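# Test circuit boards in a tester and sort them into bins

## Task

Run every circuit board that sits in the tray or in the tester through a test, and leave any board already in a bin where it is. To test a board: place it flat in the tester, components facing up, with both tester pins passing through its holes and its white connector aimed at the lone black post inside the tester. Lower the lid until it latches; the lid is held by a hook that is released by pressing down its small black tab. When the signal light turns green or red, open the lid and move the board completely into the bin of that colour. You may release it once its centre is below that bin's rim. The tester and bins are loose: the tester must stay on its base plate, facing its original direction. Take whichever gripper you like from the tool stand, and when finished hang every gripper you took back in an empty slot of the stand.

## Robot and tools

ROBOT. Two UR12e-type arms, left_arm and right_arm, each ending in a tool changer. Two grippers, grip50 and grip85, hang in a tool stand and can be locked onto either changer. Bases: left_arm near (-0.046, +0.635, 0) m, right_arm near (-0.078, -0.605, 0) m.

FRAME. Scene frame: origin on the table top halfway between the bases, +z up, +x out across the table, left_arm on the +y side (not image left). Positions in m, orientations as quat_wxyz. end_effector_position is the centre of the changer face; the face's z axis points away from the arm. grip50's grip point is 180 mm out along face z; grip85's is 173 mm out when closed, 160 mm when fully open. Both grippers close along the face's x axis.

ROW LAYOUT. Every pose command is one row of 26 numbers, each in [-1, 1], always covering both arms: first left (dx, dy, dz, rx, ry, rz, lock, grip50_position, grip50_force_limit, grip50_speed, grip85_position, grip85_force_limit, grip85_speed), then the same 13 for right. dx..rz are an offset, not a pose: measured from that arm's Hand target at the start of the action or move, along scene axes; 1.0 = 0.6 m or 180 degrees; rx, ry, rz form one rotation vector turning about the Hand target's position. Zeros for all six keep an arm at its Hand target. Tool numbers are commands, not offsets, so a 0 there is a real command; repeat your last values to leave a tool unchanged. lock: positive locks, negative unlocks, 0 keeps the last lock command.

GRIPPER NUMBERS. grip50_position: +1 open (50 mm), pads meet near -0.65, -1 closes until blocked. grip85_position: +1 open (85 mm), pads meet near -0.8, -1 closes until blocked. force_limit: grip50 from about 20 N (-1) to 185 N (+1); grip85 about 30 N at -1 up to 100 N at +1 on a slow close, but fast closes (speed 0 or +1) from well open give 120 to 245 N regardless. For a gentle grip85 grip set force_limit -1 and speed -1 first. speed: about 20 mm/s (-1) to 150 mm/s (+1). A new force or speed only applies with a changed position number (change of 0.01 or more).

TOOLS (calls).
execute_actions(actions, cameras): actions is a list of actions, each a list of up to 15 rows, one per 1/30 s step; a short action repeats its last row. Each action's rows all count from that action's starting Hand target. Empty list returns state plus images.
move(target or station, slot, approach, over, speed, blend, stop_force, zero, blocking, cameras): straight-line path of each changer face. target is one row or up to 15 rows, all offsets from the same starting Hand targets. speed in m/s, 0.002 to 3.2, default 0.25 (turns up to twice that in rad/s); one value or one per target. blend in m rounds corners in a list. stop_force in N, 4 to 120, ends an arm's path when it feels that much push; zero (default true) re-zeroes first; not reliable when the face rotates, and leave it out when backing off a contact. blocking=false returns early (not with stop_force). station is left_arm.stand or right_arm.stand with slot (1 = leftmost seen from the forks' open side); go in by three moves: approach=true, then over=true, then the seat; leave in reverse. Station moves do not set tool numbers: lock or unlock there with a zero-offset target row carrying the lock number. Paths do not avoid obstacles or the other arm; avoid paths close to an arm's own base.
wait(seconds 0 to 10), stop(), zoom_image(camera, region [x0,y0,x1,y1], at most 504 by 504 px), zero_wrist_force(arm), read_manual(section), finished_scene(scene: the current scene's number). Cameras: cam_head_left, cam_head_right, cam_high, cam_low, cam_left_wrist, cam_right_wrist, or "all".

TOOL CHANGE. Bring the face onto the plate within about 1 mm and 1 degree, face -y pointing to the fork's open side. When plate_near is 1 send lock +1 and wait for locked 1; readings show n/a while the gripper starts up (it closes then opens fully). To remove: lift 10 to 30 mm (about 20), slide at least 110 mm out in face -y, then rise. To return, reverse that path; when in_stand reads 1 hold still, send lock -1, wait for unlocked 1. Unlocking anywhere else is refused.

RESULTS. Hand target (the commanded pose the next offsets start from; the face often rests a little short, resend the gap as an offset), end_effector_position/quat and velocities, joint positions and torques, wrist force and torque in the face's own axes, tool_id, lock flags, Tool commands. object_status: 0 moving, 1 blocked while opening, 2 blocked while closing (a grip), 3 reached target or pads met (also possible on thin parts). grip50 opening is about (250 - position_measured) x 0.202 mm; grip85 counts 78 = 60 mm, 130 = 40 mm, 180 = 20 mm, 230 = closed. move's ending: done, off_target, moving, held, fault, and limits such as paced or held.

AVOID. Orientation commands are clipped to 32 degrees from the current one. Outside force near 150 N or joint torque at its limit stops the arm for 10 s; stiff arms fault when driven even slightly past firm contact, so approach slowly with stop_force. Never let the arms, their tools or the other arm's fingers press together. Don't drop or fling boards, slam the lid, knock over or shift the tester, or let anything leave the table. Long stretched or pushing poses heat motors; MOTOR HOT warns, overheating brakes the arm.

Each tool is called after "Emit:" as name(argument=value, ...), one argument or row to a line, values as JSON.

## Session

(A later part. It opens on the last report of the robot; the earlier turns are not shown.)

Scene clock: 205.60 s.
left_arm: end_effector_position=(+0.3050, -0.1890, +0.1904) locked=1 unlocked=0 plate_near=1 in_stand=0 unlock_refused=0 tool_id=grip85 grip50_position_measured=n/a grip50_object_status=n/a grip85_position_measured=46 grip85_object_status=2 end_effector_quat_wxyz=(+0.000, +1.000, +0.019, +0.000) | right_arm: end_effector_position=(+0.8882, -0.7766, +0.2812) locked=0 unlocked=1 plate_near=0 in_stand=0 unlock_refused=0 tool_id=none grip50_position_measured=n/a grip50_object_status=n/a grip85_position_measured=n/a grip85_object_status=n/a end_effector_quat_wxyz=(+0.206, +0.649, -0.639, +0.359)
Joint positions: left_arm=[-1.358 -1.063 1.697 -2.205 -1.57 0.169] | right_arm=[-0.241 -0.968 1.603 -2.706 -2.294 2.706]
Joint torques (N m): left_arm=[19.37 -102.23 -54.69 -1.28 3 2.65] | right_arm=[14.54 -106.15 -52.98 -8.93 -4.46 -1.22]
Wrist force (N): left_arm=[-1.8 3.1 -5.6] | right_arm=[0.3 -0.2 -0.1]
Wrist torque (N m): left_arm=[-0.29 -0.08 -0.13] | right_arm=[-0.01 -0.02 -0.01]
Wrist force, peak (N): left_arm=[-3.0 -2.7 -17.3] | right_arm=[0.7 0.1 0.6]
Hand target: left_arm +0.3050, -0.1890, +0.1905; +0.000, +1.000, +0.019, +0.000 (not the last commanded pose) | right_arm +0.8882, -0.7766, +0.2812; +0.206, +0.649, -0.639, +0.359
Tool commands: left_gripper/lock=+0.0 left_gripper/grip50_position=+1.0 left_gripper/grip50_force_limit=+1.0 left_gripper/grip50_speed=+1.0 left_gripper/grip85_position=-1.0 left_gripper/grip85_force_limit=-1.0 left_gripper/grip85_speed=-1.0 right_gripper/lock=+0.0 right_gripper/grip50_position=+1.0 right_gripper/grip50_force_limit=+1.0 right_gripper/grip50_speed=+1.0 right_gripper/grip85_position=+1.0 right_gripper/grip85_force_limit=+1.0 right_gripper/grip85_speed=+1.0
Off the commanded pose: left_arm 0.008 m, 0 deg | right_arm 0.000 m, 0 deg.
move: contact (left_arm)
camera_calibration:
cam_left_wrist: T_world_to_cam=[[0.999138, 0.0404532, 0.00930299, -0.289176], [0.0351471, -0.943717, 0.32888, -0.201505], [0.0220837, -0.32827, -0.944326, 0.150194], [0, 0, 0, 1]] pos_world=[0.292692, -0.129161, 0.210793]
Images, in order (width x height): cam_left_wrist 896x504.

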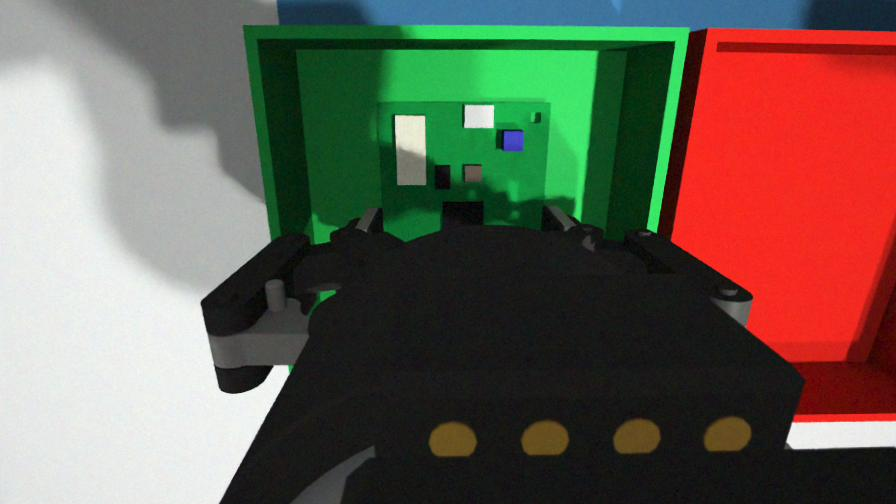

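Emit:
move(
  target=[
    [0,0,0.0002,0,0,0,1,1,1,1,0.78,-1,-1,0,0,0,0,0,0,0,1,1,1,1,1,1],
  ],
  speed=0.02,
  cameras=[],
)

Emit:
move(
  target=[
    [0,0,0.1,0,0,0,1,1,1,1,0.78,-1,-1,0,0,0,0,0,0,0,1,1,1,1,1,1],
    [0.025,0.315,0.2325,0,0,0.5,1,1,1,1,0.78,-1,-1,0,0,0,0,0,0,0,1,1,1,1,1,1],
    [0.0552,0.6188,0.1158,0,0,0.9989,1,1,1,1,0.78,-1,-1,0,0,0,0,0,0,0,1,1,1,1,1,1],
  ],
  speed=[0.08,0.5,0.5],
  blend=[0.01,0.04,0],
  cameras=["cam_left_wrist","cam_head_right"],
)

Emit:
zoom_image(
  camera="cam_left_wrist",
  region=[330, 0, 590, 250],
)

Scene clock: 241.00 s.
left_arm: end_effector_position=(+0.3050, -0.1890, +0.1906) locked=1 unlocked=0 plate_near=1 in_stand=0 unlock_refused=0 tool_id=grip85 grip50_position_measured=n/a grip50_object_status=n/a grip85_position_measured=31 grip85_object_status=3 end_effector_quat_wxyz=(+0.000, +1.000, +0.019, +0.000) | right_arm: end_effector_position=(+0.8882, -0.7766, +0.2812) locked=0 unlocked=1 plate_near=0 in_stand=0 unlock_refused=0 tool_id=none grip50_position_measured=n/a grip50_object_status=n/a grip85_position_measured=n/a grip85_object_status=n/a end_effector_quat_wxyz=(+0.206, +0.649, -0.639, +0.359)
Joint positions: left_arm=[-1.358 -1.063 1.697 -2.205 -1.57 0.169] | right_arm=[-0.241 -0.968 1.603 -2.706 -2.294 2.706]
Joint torques (N m): left_arm=[12.26 -108.09 -57.09 -2.45 2.63 2.68] | right_arm=[13.63 -105.98 -53.42 -9.25 -4.74 -0.93]
Wrist force (N): left_arm=[-2.2 1.3 -0.1] | right_arm=[0.2 0.0 -0.2]
Wrist torque (N m): left_arm=[-0.04 -0.02 -0.12] | right_arm=[0.01 -0.02 -0.01]
Wrist force, peak (N): left_arm=[-1.7 2.7 -6.0] | right_arm=[0.4 -0.3 0.7]
Hand target: left_arm +0.3050, -0.1890, +0.1906; +0.000, +1.000, +0.019, +0.000 | right_arm +0.8882, -0.7766, +0.2812; +0.206, +0.649, -0.639, +0.359
Tool commands: left_gripper/lock=+0.0 left_gripper/grip50_position=+1.0 left_gripper/grip50_force_limit=+1.0 left_gripper/grip50_speed=+1.0 left_gripper/grip85_position=+0.78 left_gripper/grip85_force_limit=-1.0 left_gripper/grip85_speed=-1.0 right_gripper/lock=+0.0 right_gripper/grip50_position=+1.0 right_gripper/grip50_force_limit=+1.0 right_gripper/grip50_speed=+1.0 right_gripper/grip85_position=+1.0 right_gripper/grip85_force_limit=+1.0 right_gripper/grip85_speed=+1.0
Off the commanded pose: left_arm 0.000 m, 0 deg | right_arm 0.000 m, 0 deg.
move: done
No camera images: "cameras" was empty.

Scene clock: 245.47 s.
left_arm: end_effector_position=(+0.3381, +0.1823, +0.2601) locked=1 unlocked=0 plate_near=1 in_stand=0 unlock_refused=0 tool_id=grip85 grip50_position_measured=n/a grip50_object_status=n/a grip85_position_measured=31 grip85_object_status=3 end_effector_quat_wxyz=(+0.000, -0.018, +1.000, +0.000) | right_arm: end_effector_position=(+0.8882, -0.7766, +0.2812) locked=0 unlocked=1 plate_near=0 in_stand=0 unlock_refused=0 tool_id=none grip50_position_measured=n/a grip50_object_status=n/a grip85_position_measured=n/a grip85_object_status=n/a end_effector_quat_wxyz=(+0.206, +0.649, -0.639, +0.359)
Joint positions: left_arm=[-1.158 -1.582 2.233 -2.221 -1.572 -2.769] | right_arm=[-0.241 -0.968 1.603 -2.706 -2.294 2.706]
Joint torques (N m): left_arm=[-13.37 -43.64 -59.96 -2.91 3.6 -2.29] | right_arm=[15.38 -107.04 -53.39 -9.48 -4.9 -1.61]
Wrist force (N): left_arm=[-2.0 1.1 0.1] | right_arm=[0.2 0.1 0.2]
Wrist torque (N m): left_arm=[-0.04 -0.05 -0.11] | right_arm=[0.01 -0.02 -0.01]
Wrist force, peak (N): left_arm=[-2.3 4.5 -2.2] | right_arm=[0.8 -0.5 0.1]
Hand target: left_arm +0.3381, +0.1823, +0.2601; +0.000, -0.018, +1.000, +0.000 | right_arm +0.8882, -0.7766, +0.2812; +0.206, +0.649, -0.639, +0.359
Tool commands: left_gripper/lock=+0.0 left_gripper/grip50_position=+1.0 left_gripper/grip50_force_limit=+1.0 left_gripper/grip50_speed=+1.0 left_gripper/grip85_position=+0.78 left_gripper/grip85_force_limit=-1.0 left_gripper/grip85_speed=-1.0 right_gripper/lock=+0.0 right_gripper/grip50_position=+1.0 right_gripper/grip50_force_limit=+1.0 right_gripper/grip50_speed=+1.0 right_gripper/grip85_position=+1.0 right_gripper/grip85_force_limit=+1.0 right_gripper/grip85_speed=+1.0
Off the commanded pose: left_arm 0.000 m, 0 deg | right_arm 0.000 m, 0 deg.
move: done
camera_calibration:
cam_left_wrist: T_world_to_cam=[[-0.99928, -0.0368121, 0.0092365, 0.351873], [-0.0317332, 0.943891, 0.32873, -0.196643], [-0.0208195, 0.3282, -0.944379, 0.2319], [0, 0, 0, 1]] pos_world=[0.350208, 0.122453, 0.280394]
Images, in order (width x height): cam_head_right 896x504, cam_left_wrist 896x504.

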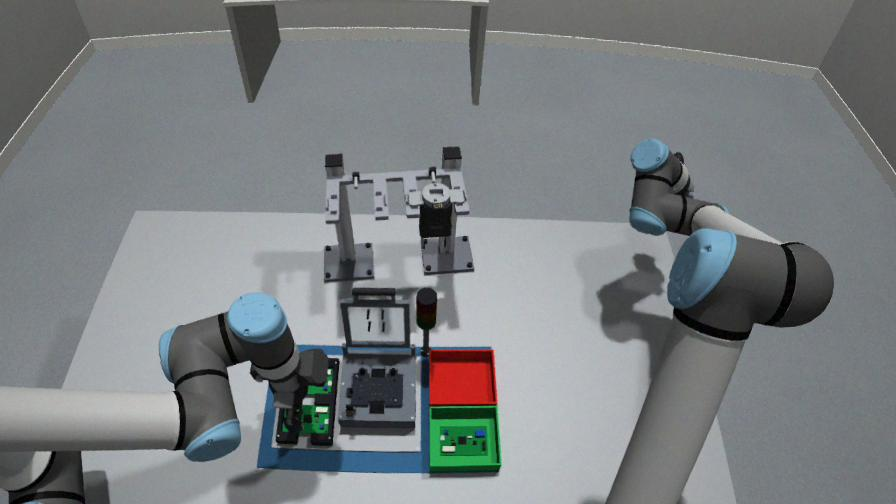

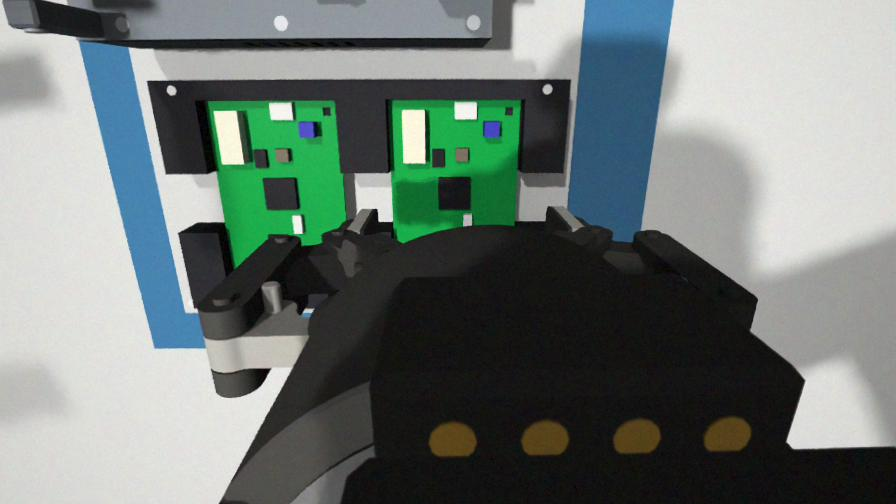

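Scaled by 1.938 from the camera's 896x504 image, which has a finer 1280x720 frame.

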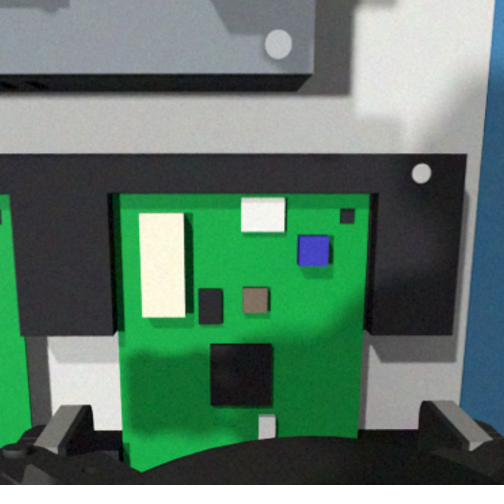

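Emit:
zoom_image(
  camera="cam_left_wrist",
  region=[370, 80, 550, 245],
)

Scaled by 2.800 from the camera's 896x504 image, which has a finer 1280x720 frame.

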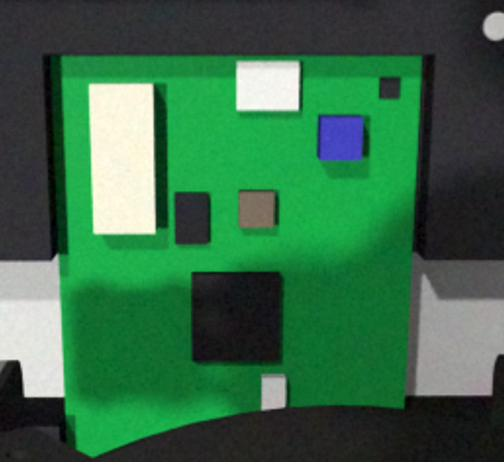

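Emit:
move(
  target=[
    [0.0043,0.0002,-0.03,0,0,0,1,1,1,1,0.78,-1,-1,0,0,0,0,0,0,0,1,1,1,1,1,1],
    [0.0043,0.0002,-0.1035,0,0,0,1,1,1,1,0.78,-1,-1,0,0,0,0,0,0,0,1,1,1,1,1,1],
  ],
  speed=[0.1,0.07],
  stop_force=10,
  cameras=["cam_left_wrist"],
)

Emit:
zoom_image(
  camera="cam_left_wrist",
  region=[330, 60, 590, 250],
)

Scene clock: 264.17 s.
left_arm: end_effector_position=(+0.3407, +0.1824, +0.1980) locked=1 unlocked=0 plate_near=1 in_stand=0 unlock_refused=0 tool_id=grip85 grip50_position_measured=n/a grip50_object_status=n/a grip85_position_measured=31 grip85_object_status=3 end_effector_quat_wxyz=(+0.000, -0.018, +1.000, +0.000) | right_arm: end_effector_position=(+0.8882, -0.7766, +0.2812) locked=0 unlocked=1 plate_near=0 in_stand=0 unlock_refused=0 tool_id=none grip50_position_measured=n/a grip50_object_status=n/a grip85_position_measured=n/a grip85_object_status=n/a end_effector_quat_wxyz=(+0.206, +0.649, -0.639, +0.359)
Joint positions: left_arm=[-1.154 -1.493 2.284 -2.361 -1.572 -2.765] | right_arm=[-0.241 -0.968 1.603 -2.706 -2.294 2.706]
Joint torques (N m): left_arm=[-7.97 -61.88 -53.98 -2.57 0.53 -2.48] | right_arm=[13.86 -107.88 -53.62 -8.97 -4.36 -1.1]
Wrist force (N): left_arm=[-1.8 1.4 0.1] | right_arm=[0.0 -0.2 0.1]
Wrist torque (N m): left_arm=[0.02 -0.09 -0.19] | right_arm=[-0.01 0.00 -0.01]
Wrist force, peak (N): left_arm=[-1.6 0.0 -4.5] | right_arm=[0.8 -0.2 -0.3]
Hand target: left_arm +0.3407, +0.1824, +0.1980; +0.000, -0.018, +1.000, +0.000 | right_arm +0.8882, -0.7766, +0.2812; +0.206, +0.649, -0.639, +0.359
Tool commands: left_gripper/lock=+0.0 left_gripper/grip50_position=+1.0 left_gripper/grip50_force_limit=+1.0 left_gripper/grip50_speed=+1.0 left_gripper/grip85_position=+0.78 left_gripper/grip85_force_limit=-1.0 left_gripper/grip85_speed=-1.0 right_gripper/lock=+0.0 right_gripper/grip50_position=+1.0 right_gripper/grip50_force_limit=+1.0 right_gripper/grip50_speed=+1.0 right_gripper/grip85_position=+1.0 right_gripper/grip85_force_limit=+1.0 right_gripper/grip85_speed=+1.0
Off the commanded pose: left_arm 0.000 m, 0 deg | right_arm 0.000 m, 0 deg.
move: done
camera_calibration:
cam_left_wrist: T_world_to_cam=[[-0.999274, -0.0369432, 0.00928792, 0.354952], [-0.0318361, 0.943824, 0.328911, -0.176239], [-0.0209172, 0.328377, -0.944315, 0.173272], [0, 0, 0, 1]] pos_world=[0.352708, 0.122553, 0.218293]
Images, in order (width x height): cam_left_wrist 896x504.

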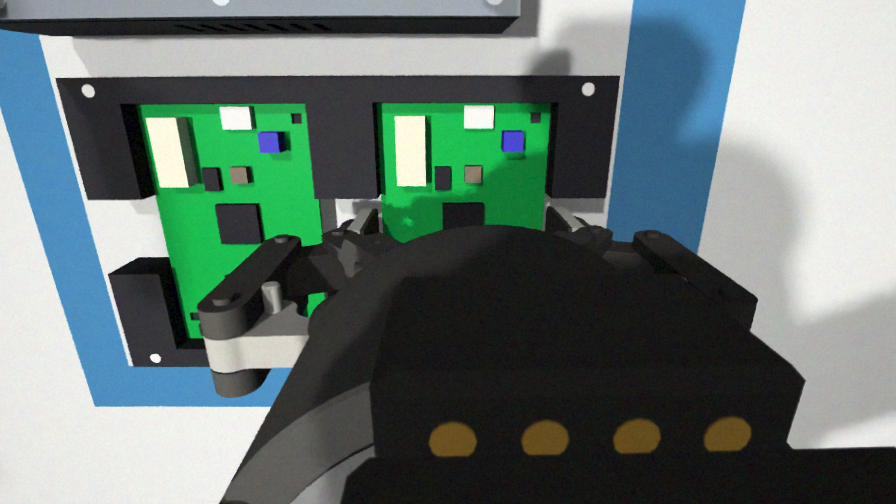

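Scaled by 1.938 from the camera's 896x504 image, which has a finer 1280x720 frame.

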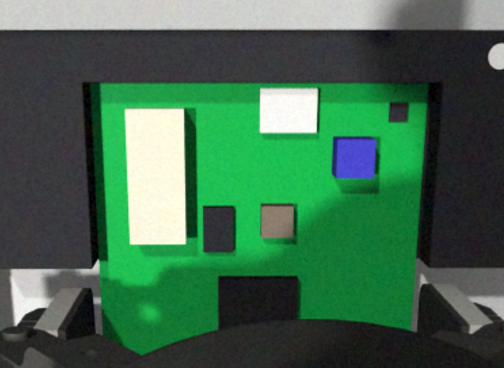

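Emit:
move(
  target=[0,0,0,0,0,0,1,1,1,1,-1,-1,-1,0,0,0,0,0,0,0,1,1,1,1,1,1],
  speed=0.1,
  cameras=["cam_left_wrist"],
)

Scene clock: 267.37 s.
left_arm: end_effector_position=(+0.3407, +0.1824, +0.1980) locked=1 unlocked=0 plate_near=1 in_stand=0 unlock_refused=0 tool_id=grip85 grip50_position_measured=n/a grip50_object_status=n/a grip85_position_measured=46 grip85_object_status=2 end_effector_quat_wxyz=(+0.000, -0.018, +1.000, +0.000) | right_arm: end_effector_position=(+0.8882, -0.7766, +0.2812) locked=0 unlocked=1 plate_near=0 in_stand=0 unlock_refused=0 tool_id=none grip50_position_measured=n/a grip50_object_status=n/a grip85_position_measured=n/a grip85_object_status=n/a end_effector_quat_wxyz=(+0.206, +0.649, -0.639, +0.359)
Joint positions: left_arm=[-1.154 -1.493 2.284 -2.361 -1.572 -2.765] | right_arm=[-0.241 -0.968 1.603 -2.706 -2.294 2.706]
Joint torques (N m): left_arm=[-9.83 -52.1 -46.94 -3.86 -2.75 -1.81] | right_arm=[12.88 -107.33 -54.04 -9.07 -4.84 -0.79]
Wrist force (N): left_arm=[0.5 6.3 -12.6] | right_arm=[0.5 -0.4 0.0]
Wrist torque (N m): left_arm=[-0.84 0.40 -0.17] | right_arm=[-0.02 -0.03 0.00]
Wrist force, peak (N): left_arm=[0.8 6.3 -12.8] | right_arm=[0.2 -0.4 0.9]
Hand target: left_arm +0.3407, +0.1824, +0.1980; +0.000, -0.018, +1.000, +0.000 | right_arm +0.8882, -0.7766, +0.2812; +0.206, +0.649, -0.639, +0.359
Tool commands: left_gripper/lock=+0.0 left_gripper/grip50_position=+1.0 left_gripper/grip50_force_limit=+1.0 left_gripper/grip50_speed=+1.0 left_gripper/grip85_position=-1.0 left_gripper/grip85_force_limit=-1.0 left_gripper/grip85_speed=-1.0 right_gripper/lock=+0.0 right_gripper/grip50_position=+1.0 right_gripper/grip50_force_limit=+1.0 right_gripper/grip50_speed=+1.0 right_gripper/grip85_position=+1.0 right_gripper/grip85_force_limit=+1.0 right_gripper/grip85_speed=+1.0
Off the commanded pose: left_arm 0.000 m, 0 deg | right_arm 0.000 m, 0 deg.
move: done
camera_calibration:
cam_left_wrist: T_world_to_cam=[[-0.999274, -0.0369432, 0.00929173, 0.354951], [-0.0318368, 0.943855, 0.328823, -0.176223], [-0.0209178, 0.328288, -0.944346, 0.17329], [0, 0, 0, 1]] pos_world=[0.352708, 0.122553, 0.218293]
Images, in order (width x height): cam_left_wrist 896x504.

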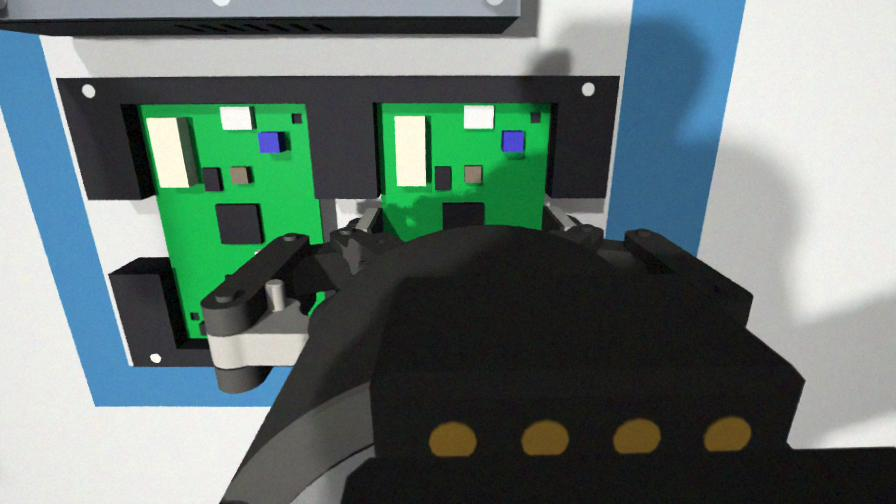

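Emit:
move(
  target=[
    [0,0,0.025,0,0,0,1,1,1,1,-1,-1,-1,0,0,0,0,0,0,0,1,1,1,1,1,1],
    [0,0,0.15,0,0,0,1,1,1,1,-1,-1,-1,0,0,0,0,0,0,0,1,1,1,1,1,1],
    [0.0488,-0.1373,0.2033,0,0,-0.5,1,1,1,1,-1,-1,-1,0,0,0,0,0,0,0,1,1,1,1,1,1],
    [0.106,-0.281,0.22,0,0,-0.9991,1,1,1,1,-1,-1,-1,0,0,0,0,0,0,0,1,1,1,1,1,1],
  ],
  speed=[0.05,0.25,0.45,0.45],
  blend=[0.003,0.03,0.03,0],
  cameras=["cam_left_wrist"],
)

Emit:
zoom_image(
  camera="cam_left_wrist",
  region=[330, 60, 590, 250],
)

Scene clock: 276.83 s.
left_arm: end_effector_position=(+0.4042, +0.0137, +0.3299) locked=1 unlocked=0 plate_near=1 in_stand=0 unlock_refused=0 tool_id=grip85 grip50_position_measured=n/a grip50_object_status=n/a grip85_position_measured=46 grip85_object_status=2 end_effector_quat_wxyz=(+0.000, +1.000, +0.019, +0.000) | right_arm: end_effector_position=(+0.8882, -0.7766, +0.2812) locked=0 unlocked=1 plate_near=0 in_stand=0 unlock_refused=0 tool_id=none grip50_position_measured=n/a grip50_object_status=n/a grip85_position_measured=n/a grip85_object_status=n/a end_effector_quat_wxyz=(+0.206, +0.649, -0.639, +0.359)
Joint positions: left_arm=[-1.167 -1.373 1.854 -2.052 -1.57 0.36] | right_arm=[-0.241 -0.968 1.603 -2.706 -2.294 2.706]
Joint torques (N m): left_arm=[15.57 -84.36 -50.94 -7.42 -3.39 2.87] | right_arm=[12.65 -105.43 -53.45 -9.12 -4.33 -1.29]
Wrist force (N): left_arm=[-2.3 1.0 -0.1] | right_arm=[0.1 -0.5 -0.1]
Wrist torque (N m): left_arm=[-0.02 -0.01 -0.01] | right_arm=[-0.02 -0.01 0.00]
Wrist force, peak (N): left_arm=[0.6 6.4 -13.0] | right_arm=[0.7 -0.7 0.5]
Hand target: left_arm +0.4043, +0.0138, +0.3300; +0.000, +1.000, +0.019, +0.000 | right_arm +0.8882, -0.7766, +0.2812; +0.206, +0.649, -0.639, +0.359
Tool commands: left_gripper/lock=+0.0 left_gripper/grip50_position=+1.0 left_gripper/grip50_force_limit=+1.0 left_gripper/grip50_speed=+1.0 left_gripper/grip85_position=-1.0 left_gripper/grip85_force_limit=-1.0 left_gripper/grip85_speed=-1.0 right_gripper/lock=+0.0 right_gripper/grip50_position=+1.0 right_gripper/grip50_force_limit=+1.0 right_gripper/grip50_speed=+1.0 right_gripper/grip85_position=+1.0 right_gripper/grip85_force_limit=+1.0 right_gripper/grip85_speed=+1.0
Off the commanded pose: left_arm 0.000 m, 0 deg | right_arm 0.000 m, 0 deg.
move: done
camera_calibration:
cam_left_wrist: T_world_to_cam=[[0.99916, 0.0399131, 0.00928912, -0.397752], [0.0346438, -0.94377, 0.328782, -0.059342], [0.0218895, -0.328184, -0.94436, 0.34636], [0, 0, 0, 1]] pos_world=[0.391892, 0.07354, 0.350293]
Images, in order (width x height): cam_left_wrist 896x504.

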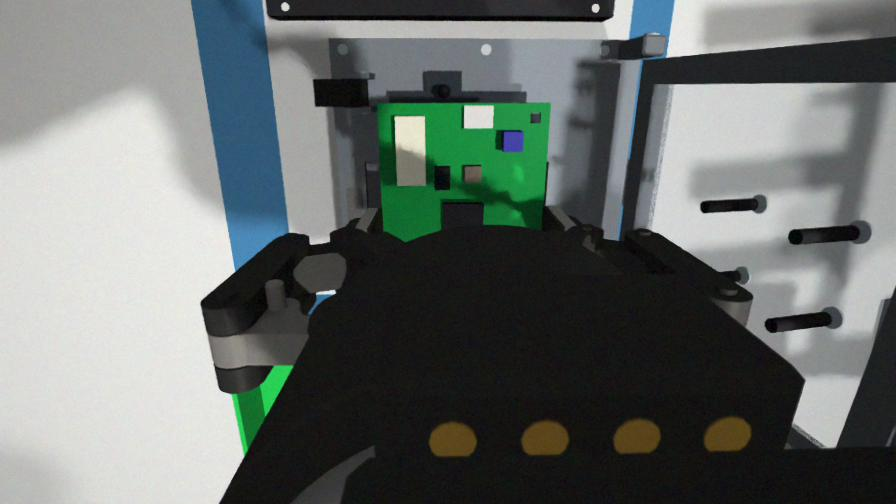

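Scaled by 1.938 from the camera's 896x504 image, which has a finer 1280x720 frame.

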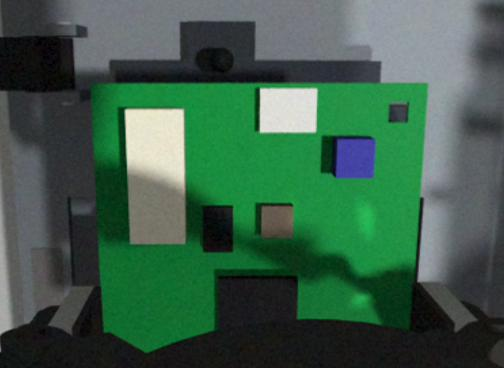

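Emit:
move(
  target=[0,0.0003,-0.0917,0,0,0,1,1,1,1,-1,-1,-1,0,0,0,0,0,0,0,1,1,1,1,1,1],
  speed=0.15,
  cameras=["cam_left_wrist"],
)

Emit:
zoom_image(
  camera="cam_left_wrist",
  region=[330, 60, 590, 250],
)

Emit:
move(
  target=[0,0,-0.0383,0,0,0,1,1,1,1,-1,-1,-1,0,0,0,0,0,0,0,1,1,1,1,1,1],
  speed=0.012,
  stop_force=6,
  cameras=["cam_left_wrist"],
)

Emit:
zoom_image(
  camera="cam_left_wrist",
  region=[330, 60, 590, 250],
)

Scene clock: 283.87 s.
left_arm: end_effector_position=(+0.4043, +0.0140, +0.2750) locked=1 unlocked=0 plate_near=1 in_stand=0 unlock_refused=0 tool_id=grip85 grip50_position_measured=n/a grip50_object_status=n/a grip85_position_measured=46 grip85_object_status=2 end_effector_quat_wxyz=(+0.000, +1.000, +0.019, +0.000) | right_arm: end_effector_position=(+0.8882, -0.7766, +0.2812) locked=0 unlocked=1 plate_near=0 in_stand=0 unlock_refused=0 tool_id=none grip50_position_measured=n/a grip50_object_status=n/a grip85_position_measured=n/a grip85_object_status=n/a end_effector_quat_wxyz=(+0.206, +0.649, -0.639, +0.359)
Joint positions: left_arm=[-1.166 -1.325 1.905 -2.151 -1.57 0.361] | right_arm=[-0.241 -0.968 1.603 -2.706 -2.294 2.706]
Joint torques (N m): left_arm=[20.18 -84.5 -60.27 -2.02 -2.23 3.36] | right_arm=[13.06 -105.9 -54.68 -9.11 -4.93 -1.21]
Wrist force (N): left_arm=[-2.1 1.3 0.3] | right_arm=[0.4 0.0 0.2]
Wrist torque (N m): left_arm=[0.05 -0.07 0.00] | right_arm=[0.00 -0.03 -0.01]
Wrist force, peak (N): left_arm=[-2.1 1.0 5.0] | right_arm=[0.6 0.0 0.6]
Hand target: left_arm +0.4043, +0.0140, +0.2749; +0.000, +1.000, +0.019, +0.000 | right_arm +0.8882, -0.7766, +0.2812; +0.206, +0.649, -0.639, +0.359
Tool commands: left_gripper/lock=+0.0 left_gripper/grip50_position=+1.0 left_gripper/grip50_force_limit=+1.0 left_gripper/grip50_speed=+1.0 left_gripper/grip85_position=-1.0 left_gripper/grip85_force_limit=-1.0 left_gripper/grip85_speed=-1.0 right_gripper/lock=+0.0 right_gripper/grip50_position=+1.0 right_gripper/grip50_force_limit=+1.0 right_gripper/grip50_speed=+1.0 right_gripper/grip85_position=+1.0 right_gripper/grip85_force_limit=+1.0 right_gripper/grip85_speed=+1.0
Off the commanded pose: left_arm 0.000 m, 0 deg | right_arm 0.000 m, 0 deg.
move: done
camera_calibration:
cam_left_wrist: T_world_to_cam=[[0.999163, 0.0398216, 0.00931382, -0.397355], [0.0345452, -0.943712, 0.328959, -0.0409965], [0.0218892, -0.328362, -0.944298, 0.294511], [0, 0, 0, 1]] pos_world=[0.391992, 0.0738407, 0.295293]
Images, in order (width x height): cam_left_wrist 896x504.

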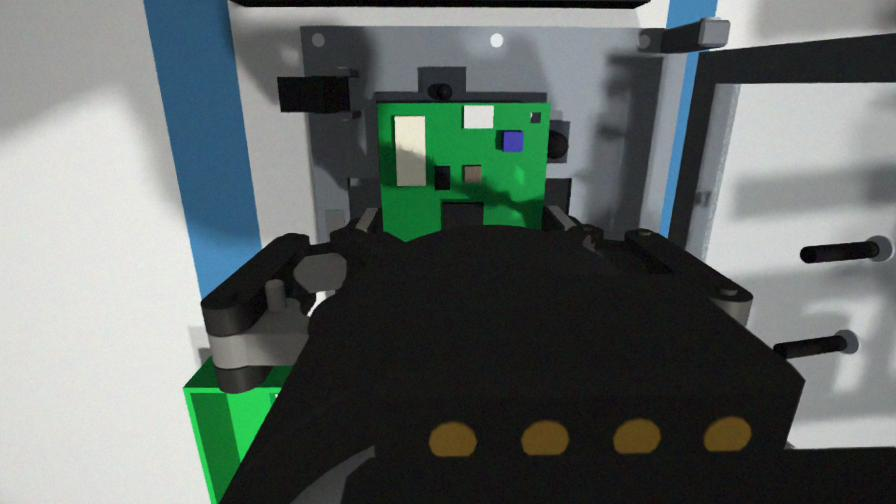

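Scaled by 1.938 from the camera's 896x504 image, which has a finer 1280x720 frame.

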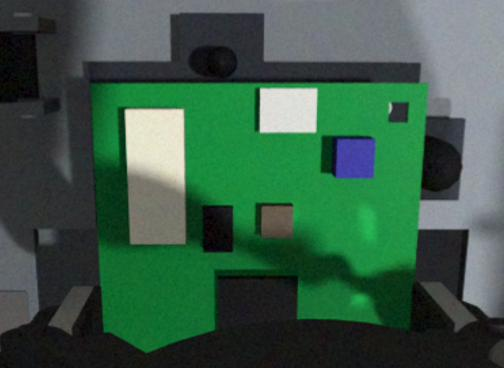

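Scene clock: 286.70 s.
left_arm: end_effector_position=(+0.4043, +0.0140, +0.2546) locked=1 unlocked=0 plate_near=1 in_stand=0 unlock_refused=0 tool_id=grip85 grip50_position_measured=n/a grip50_object_status=n/a grip85_position_measured=46 grip85_object_status=2 end_effector_quat_wxyz=(+0.000, +1.000, +0.019, +0.000) | right_arm: end_effector_position=(+0.8882, -0.7766, +0.2812) locked=0 unlocked=1 plate_near=0 in_stand=0 unlock_refused=0 tool_id=none grip50_position_measured=n/a grip50_object_status=n/a grip85_position_measured=n/a grip85_object_status=n/a end_effector_quat_wxyz=(+0.206, +0.649, -0.639, +0.359)
Joint positions: left_arm=[-1.166 -1.306 1.922 -2.188 -1.57 0.361] | right_arm=[-0.241 -0.968 1.603 -2.706 -2.294 2.706]
Joint torques (N m): left_arm=[13.14 -91.25 -63.65 -3.68 -1.4 2.34] | right_arm=[15.06 -107 -53.22 -9.52 -4.69 -1.57]
Wrist force (N): left_arm=[-3.3 0.9 4.4] | right_arm=[0.5 -0.2 -0.1]
Wrist torque (N m): left_arm=[0.11 -0.34 0.41] | right_arm=[-0.01 -0.04 0.00]
Wrist force, peak (N): left_arm=[-5.4 -1.5 -6.1] | right_arm=[0.8 -0.3 0.2]
Hand target: left_arm +0.4043, +0.0140, +0.2546; +0.000, +1.000, +0.019, +0.000 (not the last commanded pose) | right_arm +0.8882, -0.7766, +0.2812; +0.206, +0.649, -0.639, +0.359
Tool commands: left_gripper/lock=+0.0 left_gripper/grip50_position=+1.0 left_gripper/grip50_force_limit=+1.0 left_gripper/grip50_speed=+1.0 left_gripper/grip85_position=-1.0 left_gripper/grip85_force_limit=-1.0 left_gripper/grip85_speed=-1.0 right_gripper/lock=+0.0 right_gripper/grip50_position=+1.0 right_gripper/grip50_force_limit=+1.0 right_gripper/grip50_speed=+1.0 right_gripper/grip85_position=+1.0 right_gripper/grip85_force_limit=+1.0 right_gripper/grip85_speed=+1.0
Off the commanded pose: left_arm 0.003 m, 0 deg | right_arm 0.000 m, 0 deg.
move: contact (left_arm)
camera_calibration:
cam_left_wrist: T_world_to_cam=[[0.999163, 0.0398207, 0.00931415, -0.397166], [0.0345442, -0.943712, 0.328959, -0.0343182], [0.0218892, -0.328362, -0.944298, 0.275342], [0, 0, 0, 1]] pos_world=[0.391992, 0.0738407, 0.274993]
Images, in order (width x height): cam_left_wrist 896x504.

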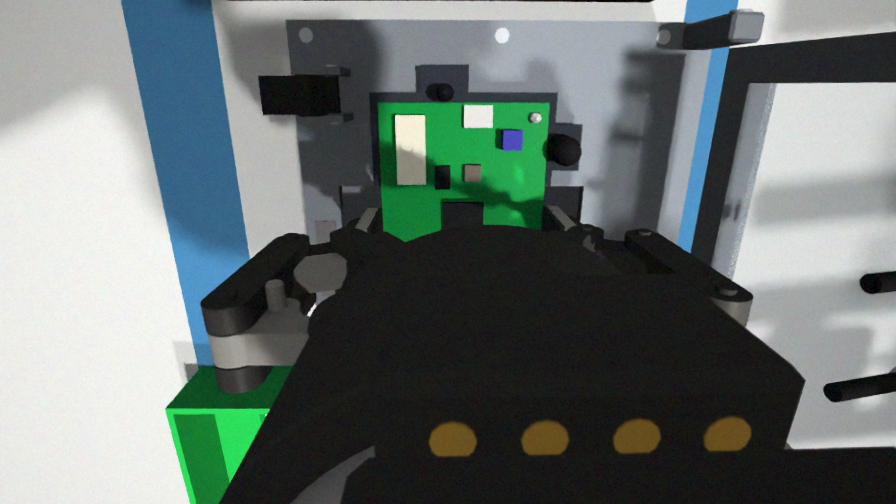

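Scaled by 1.938 from the camera's 896x504 image, which has a finer 1280x720 frame.

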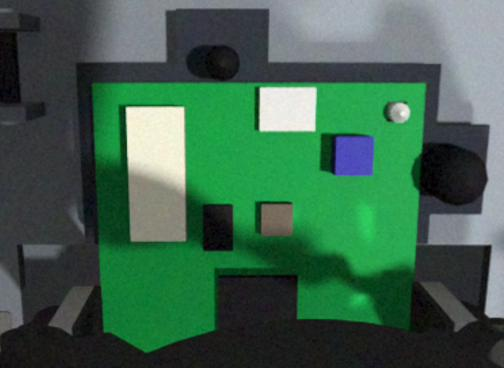

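Emit:
move(
  target=[0,0,0.0002,0,0,0,1,1,1,1,0.78,-1,-1,0,0,0,0,0,0,0,1,1,1,1,1,1],
  speed=0.02,
  cameras=[],
)

Emit:
move(
  target=[
    [0,0,0.03,0,0,0,1,1,1,1,0.78,-1,0.5,0,0,0,0,0,0,0,1,1,1,1,1,1],
    [0,0,0.15,0,0,0,1,1,1,1,0.78,-1,0.5,0,0,0,0,0,0,0,1,1,1,1,1,1],
  ],
  speed=[0.06,0.3],
  blend=[0.005,0],
  cameras=["cam_left_wrist"],
)

Emit:
zoom_image(
  camera="cam_left_wrist",
  region=[330, 0, 590, 250],
)

Scene clock: 300.97 s.
left_arm: end_effector_position=(+0.4043, +0.0140, +0.2548) locked=1 unlocked=0 plate_near=1 in_stand=0 unlock_refused=0 tool_id=grip85 grip50_position_measured=n/a grip50_object_status=n/a grip85_position_measured=31 grip85_object_status=3 end_effector_quat_wxyz=(+0.000, +1.000, +0.019, +0.000) | right_arm: end_effector_position=(+0.8882, -0.7766, +0.2812) locked=0 unlocked=1 plate_near=0 in_stand=0 unlock_refused=0 tool_id=none grip50_position_measured=n/a grip50_object_status=n/a grip85_position_measured=n/a grip85_object_status=n/a end_effector_quat_wxyz=(+0.206, +0.649, -0.639, +0.359)
Joint positions: left_arm=[-1.166 -1.306 1.922 -2.187 -1.57 0.361] | right_arm=[-0.241 -0.968 1.603 -2.706 -2.294 2.706]
Joint torques (N m): left_arm=[18.06 -87 -60.14 -2.57 -1 -0.29] | right_arm=[14.98 -108.41 -53.36 -9.07 -4.71 -1.52]
Wrist force (N): left_arm=[-2.1 1.0 0.0] | right_arm=[0.2 0.0 0.2]
Wrist torque (N m): left_arm=[0.00 -0.06 0.03] | right_arm=[0.00 -0.01 -0.01]
Wrist force, peak (N): left_arm=[-3.7 1.0 4.8] | right_arm=[0.9 -0.4 0.3]
Hand target: left_arm +0.4043, +0.0140, +0.2548; +0.000, +1.000, +0.019, +0.000 | right_arm +0.8882, -0.7766, +0.2812; +0.206, +0.649, -0.639, +0.359
Tool commands: left_gripper/lock=+0.0 left_gripper/grip50_position=+1.0 left_gripper/grip50_force_limit=+1.0 left_gripper/grip50_speed=+1.0 left_gripper/grip85_position=+0.78 left_gripper/grip85_force_limit=-1.0 left_gripper/grip85_speed=-1.0 right_gripper/lock=+0.0 right_gripper/grip50_position=+1.0 right_gripper/grip50_force_limit=+1.0 right_gripper/grip50_speed=+1.0 right_gripper/grip85_position=+1.0 right_gripper/grip85_force_limit=+1.0 right_gripper/grip85_speed=+1.0
Off the commanded pose: left_arm 0.000 m, 0 deg | right_arm 0.000 m, 0 deg.
move: done
No camera images: "cameras" was empty.

Scene clock: 302.00 s.
left_arm: end_effector_position=(+0.4043, +0.0140, +0.3446) locked=1 unlocked=0 plate_near=1 in_stand=0 unlock_refused=0 tool_id=grip85 grip50_position_measured=n/a grip50_object_status=n/a grip85_position_measured=31 grip85_object_status=3 end_effector_quat_wxyz=(+0.000, +1.000, +0.019, +0.000) | right_arm: end_effector_position=(+0.8882, -0.7766, +0.2812) locked=0 unlocked=1 plate_near=0 in_stand=0 unlock_refused=0 tool_id=none grip50_position_measured=n/a grip50_object_status=n/a grip85_position_measured=n/a grip85_object_status=n/a end_effector_quat_wxyz=(+0.206, +0.649, -0.639, +0.359)
Joint positions: left_arm=[-1.166 -1.384 1.839 -2.026 -1.57 0.361] | right_arm=[-0.241 -0.968 1.603 -2.706 -2.294 2.706]
Joint torques (N m): left_arm=[2.61 -81.38 -59.56 -7.52 -1.07 1.73] | right_arm=[13.46 -105.98 -53.52 -9.03 -4.51 -1.21]
Wrist force (N): left_arm=[-2.4 1.2 -0.4] | right_arm=[0.1 -0.2 -0.1]
Wrist torque (N m): left_arm=[-0.01 0.01 -0.07] | right_arm=[-0.01 -0.01 -0.01]
Wrist force, peak (N): left_arm=[-2.5 1.1 -9.4] | right_arm=[0.6 -0.7 -0.1]
Hand target: left_arm +0.4043, +0.0140, +0.3448; +0.000, +1.000, +0.019, +0.000 | right_arm +0.8882, -0.7766, +0.2812; +0.206, +0.649, -0.639, +0.359
Tool commands: left_gripper/lock=+0.0 left_gripper/grip50_position=+1.0 left_gripper/grip50_force_limit=+1.0 left_gripper/grip50_speed=+1.0 left_gripper/grip85_position=+0.78 left_gripper/grip85_force_limit=-1.0 left_gripper/grip85_speed=+0.5 right_gripper/lock=+0.0 right_gripper/grip50_position=+1.0 right_gripper/grip50_force_limit=+1.0 right_gripper/grip50_speed=+1.0 right_gripper/grip85_position=+1.0 right_gripper/grip85_force_limit=+1.0 right_gripper/grip85_speed=+1.0
Off the commanded pose: left_arm 0.000 m, 0 deg | right_arm 0.000 m, 0 deg.
move: done
camera_calibration:
cam_left_wrist: T_world_to_cam=[[0.999166, 0.0397853, 0.00922482, -0.39797], [0.0345422, -0.943744, 0.328867, -0.0638881], [0.0217899, -0.328274, -0.944331, 0.360373], [0, 0, 0, 1]] pos_world=[0.391992, 0.0738405, 0.364994]
Images, in order (width x height): cam_left_wrist 896x504.

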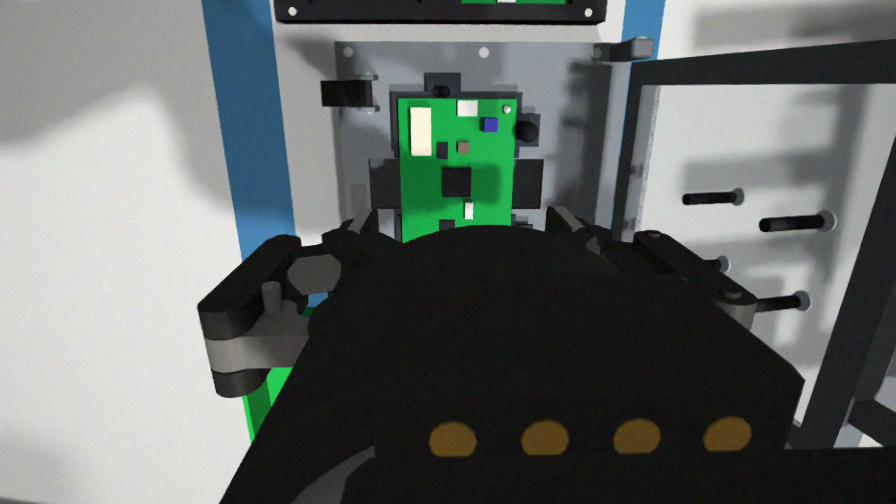

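Scaled by 1.938 from the camera's 896x504 image, which has a finer 1280x720 frame.

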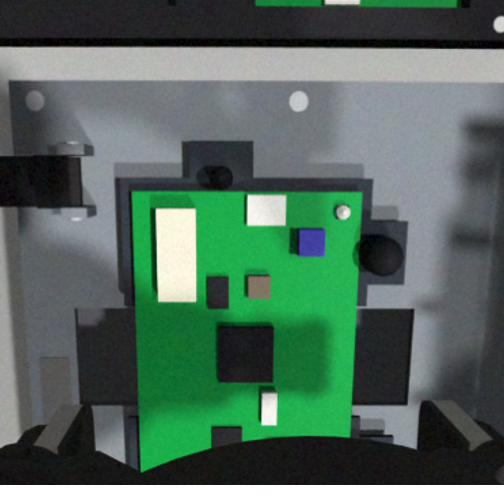

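Emit:
move(
  target=[
    [0,0,0.225,0,0,0,1,1,1,1,-0.1,-1,-0.5,0,0,0,0,0,0,0,1,1,1,1,1,1],
    [0.2287,0.0068,0.2587,0,0,0,1,1,1,1,-0.1,-1,-0.5,0,0,0,0,0,0,0,1,1,1,1,1,1],
  ],
  speed=0.2,
  blend=[0.03,0],
  cameras=["cam_low","cam_high","cam_head_left"],
)

Scene clock: 320.83 s.
left_arm: end_effector_position=(+0.5415, +0.0181, +0.4999) locked=1 unlocked=0 plate_near=1 in_stand=0 unlock_refused=0 tool_id=grip85 grip50_position_measured=n/a grip50_object_status=n/a grip85_position_measured=141 grip85_object_status=3 end_effector_quat_wxyz=(+0.000, +1.000, +0.019, +0.000) | right_arm: end_effector_position=(+0.8882, -0.7766, +0.2812) locked=0 unlocked=1 plate_near=0 in_stand=0 unlock_refused=0 tool_id=none grip50_position_measured=n/a grip50_object_status=n/a grip85_position_measured=n/a grip85_object_status=n/a end_effector_quat_wxyz=(+0.206, +0.649, -0.639, +0.359)
Joint positions: left_arm=[-1.01 -1.325 1.479 -1.726 -1.57 0.518] | right_arm=[-0.241 -0.968 1.603 -2.706 -2.294 2.706]
Joint torques (N m): left_arm=[-0.77 -83.83 -64.04 -11.08 -4.1 -1.43] | right_arm=[12.01 -108.32 -53.79 -9.01 -4.64 -1.58]
Wrist force (N): left_arm=[-1.9 1.7 0.0] | right_arm=[0.4 -0.1 -0.2]
Wrist torque (N m): left_arm=[0.06 -0.09 0.09] | right_arm=[-0.01 -0.03 -0.01]
Wrist force, peak (N): left_arm=[-2.7 0.8 7.3] | right_arm=[0.9 0.2 0.1]
Hand target: left_arm +0.5415, +0.0181, +0.5000; +0.000, +1.000, +0.019, +0.000 | right_arm +0.8882, -0.7766, +0.2812; +0.206, +0.649, -0.639, +0.359
Tool commands: left_gripper/lock=+0.0 left_gripper/grip50_position=+1.0 left_gripper/grip50_force_limit=+1.0 left_gripper/grip50_speed=+1.0 left_gripper/grip85_position=-0.1 left_gripper/grip85_force_limit=-1.0 left_gripper/grip85_speed=-0.5 right_gripper/lock=+0.0 right_gripper/grip50_position=+1.0 right_gripper/grip50_force_limit=+1.0 right_gripper/grip50_speed=+1.0 right_gripper/grip85_position=+1.0 right_gripper/grip85_force_limit=+1.0 right_gripper/grip85_speed=+1.0
Off the commanded pose: left_arm 0.000 m, 0 deg | right_arm 0.000 m, 0 deg.
move: done
Images, in order (width x height): cam_head_left 896x504, cam_high 896x504, cam_low 896x504.

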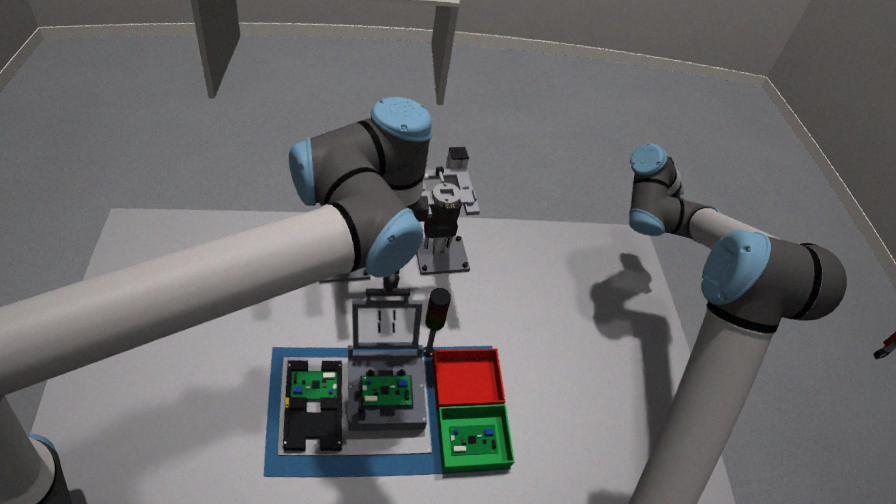

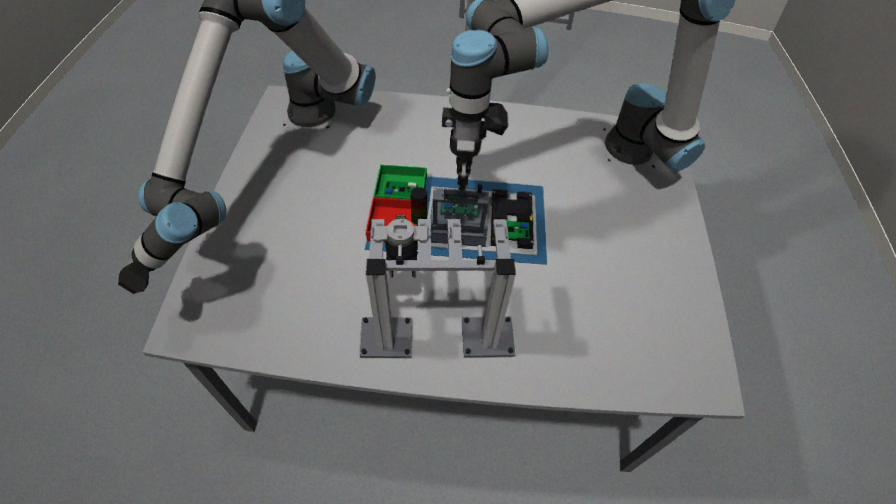

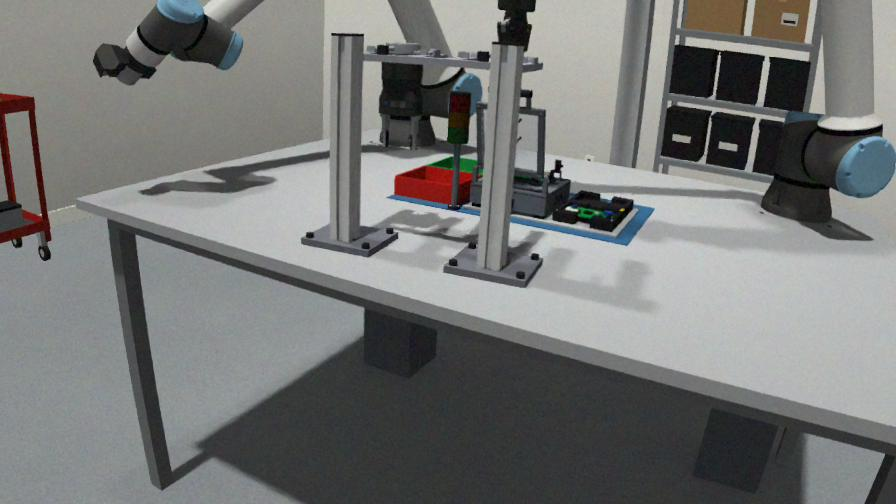

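Emit:
zoom_image(
  camera="cam_head_left",
  region=[330, 280, 450, 450],
)

Scaled by 2.965 from the camera's 896x504 image, which has a finer 1280x720 frame.

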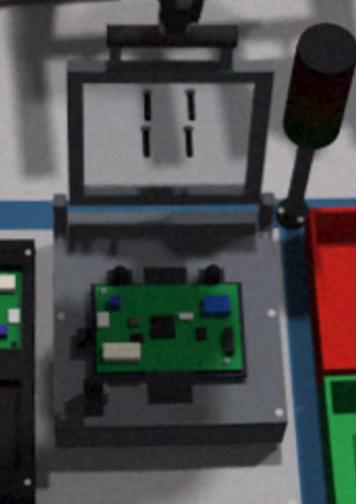

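Emit:
move(
  target=[
    [0,0,-0.0812,0,0,0,1,1,1,1,-0.1,-1,-0.5,0,0,0,0,0,0,0,1,1,1,1,1,1],
    [-0.0333,-0.0012,-0.0753,0.0009,-0.0222,0,1,1,1,1,-0.1,-1,-0.5,0,0,0,0,0,0,0,1,1,1,1,1,1],
    [-0.1063,-0.0042,-0.0728,0.0017,-0.0444,0,1,1,1,1,-0.1,-1,-0.5,0,0,0,0,0,0,0,1,1,1,1,1,1],
    [-0.2197,-0.0085,-0.0903,0.0032,-0.0833,0,1,1,1,1,-0.1,-1,-0.5,0,0,0,0,0,0,0,1,1,1,1,1,1],
    [-0.3363,-0.013,-0.136,0.0052,-0.1332,0,1,1,1,1,-0.1,-1,-0.5,0,0,0,0,0,0,0,1,1,1,1,1,1],
    [-0.4352,-0.0168,-0.2035,0.0069,-0.1777,0,1,1,1,1,-0.1,-1,-0.5,0,0,0,0,0,0,0,1,1,1,1,1,1],
    [-0.5163,-0.02,-0.2903,0.0086,-0.222,0,1,1,1,1,-0.1,-1,-0.5,0,0,0,0,0,0,0,1,1,1,1,1,1],
    [-0.5692,-0.0222,-0.3843,0.0099,-0.2554,0,1,1,1,1,-0.1,-1,-0.5,0,0,0,0,0,0,0,1,1,1,1,1,1],
    [-0.5842,-0.0227,-0.4333,0.0104,-0.2665,0,1,1,1,1,-0.1,-1,-0.5,0,0,0,0,0,0,0,1,1,1,1,1,1],
  ],
  speed=[0.1,0.08,0.12,0.14,0.14,0.14,0.14,0.12,0.06],
  blend=[0.005,0.01,0.02,0.02,0.02,0.02,0.02,0.015,0],
  stop_force=40,
  cameras=["cam_low","cam_head_left"],
)

Scene clock: 336.10 s.
left_arm: end_effector_position=(+0.1910, +0.0044, +0.2400) locked=1 unlocked=0 plate_near=1 in_stand=0 unlock_refused=0 tool_id=grip85 grip50_position_measured=n/a grip50_object_status=n/a grip85_position_measured=141 grip85_object_status=3 end_effector_quat_wxyz=(-0.008, +0.913, +0.017, +0.407) | right_arm: end_effector_position=(+0.8882, -0.7766, +0.2812) locked=0 unlocked=1 plate_near=0 in_stand=0 unlock_refused=0 tool_id=none grip50_position_measured=n/a grip50_object_status=n/a grip85_position_measured=n/a grip85_object_status=n/a end_effector_quat_wxyz=(+0.206, +0.649, -0.639, +0.359)
Joint positions: left_arm=[-1.686 -1.418 2.194 -2.172 -0.746 -0.235] | right_arm=[-0.241 -0.968 1.603 -2.706 -2.294 2.706]
Joint torques (N m): left_arm=[18.35 -69.54 -53.98 -1.59 0.87 2.97] | right_arm=[12.74 -109.45 -54.17 -9.03 -4.89 -1.36]
Wrist force (N): left_arm=[-2.7 1.5 0.2] | right_arm=[0.3 0.0 0.2]
Wrist torque (N m): left_arm=[0.06 -0.04 -0.24] | right_arm=[0.00 -0.01 -0.01]
Wrist force, peak (N): left_arm=[4.0 -0.4 -5.7] | right_arm=[0.5 -0.8 0.0]
Hand target: left_arm +0.1910, +0.0044, +0.2400; -0.008, +0.913, +0.017, +0.407 | right_arm +0.8882, -0.7766, +0.2812; +0.206, +0.649, -0.639, +0.359
Tool commands: left_gripper/lock=+0.0 left_gripper/grip50_position=+1.0 left_gripper/grip50_force_limit=+1.0 left_gripper/grip50_speed=+1.0 left_gripper/grip85_position=-0.1 left_gripper/grip85_force_limit=-1.0 left_gripper/grip85_speed=-0.5 right_gripper/lock=+0.0 right_gripper/grip50_position=+1.0 right_gripper/grip50_force_limit=+1.0 right_gripper/grip50_speed=+1.0 right_gripper/grip85_position=+1.0 right_gripper/grip85_force_limit=+1.0 right_gripper/grip85_speed=+1.0
Off the commanded pose: left_arm 0.000 m, 0 deg | right_arm 0.000 m, 0 deg.
move: done
Images, in order (width x height): cam_head_left 896x504, cam_low 896x504.

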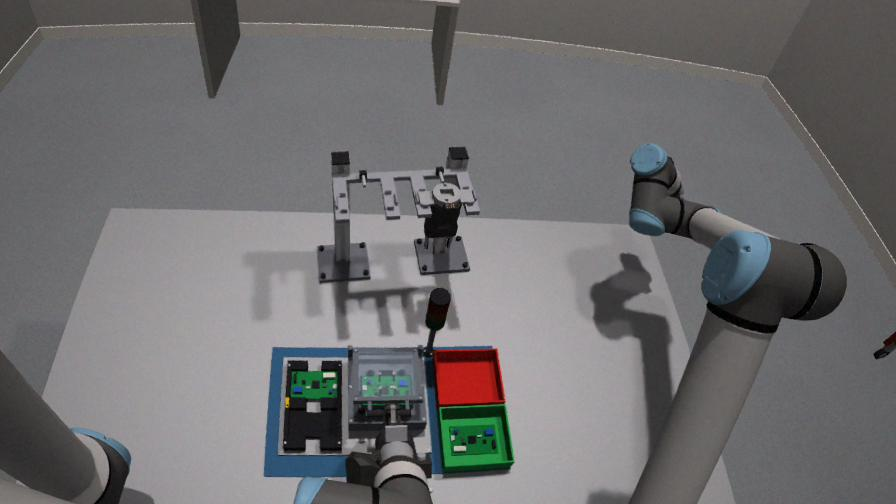

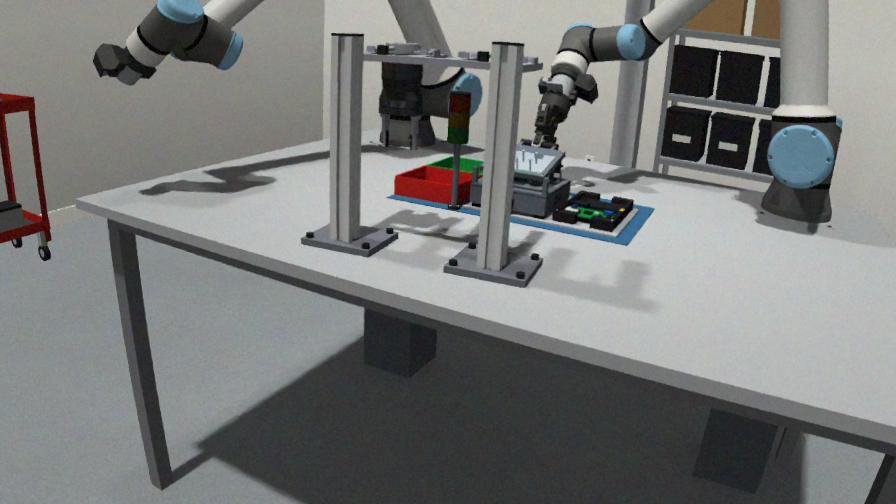

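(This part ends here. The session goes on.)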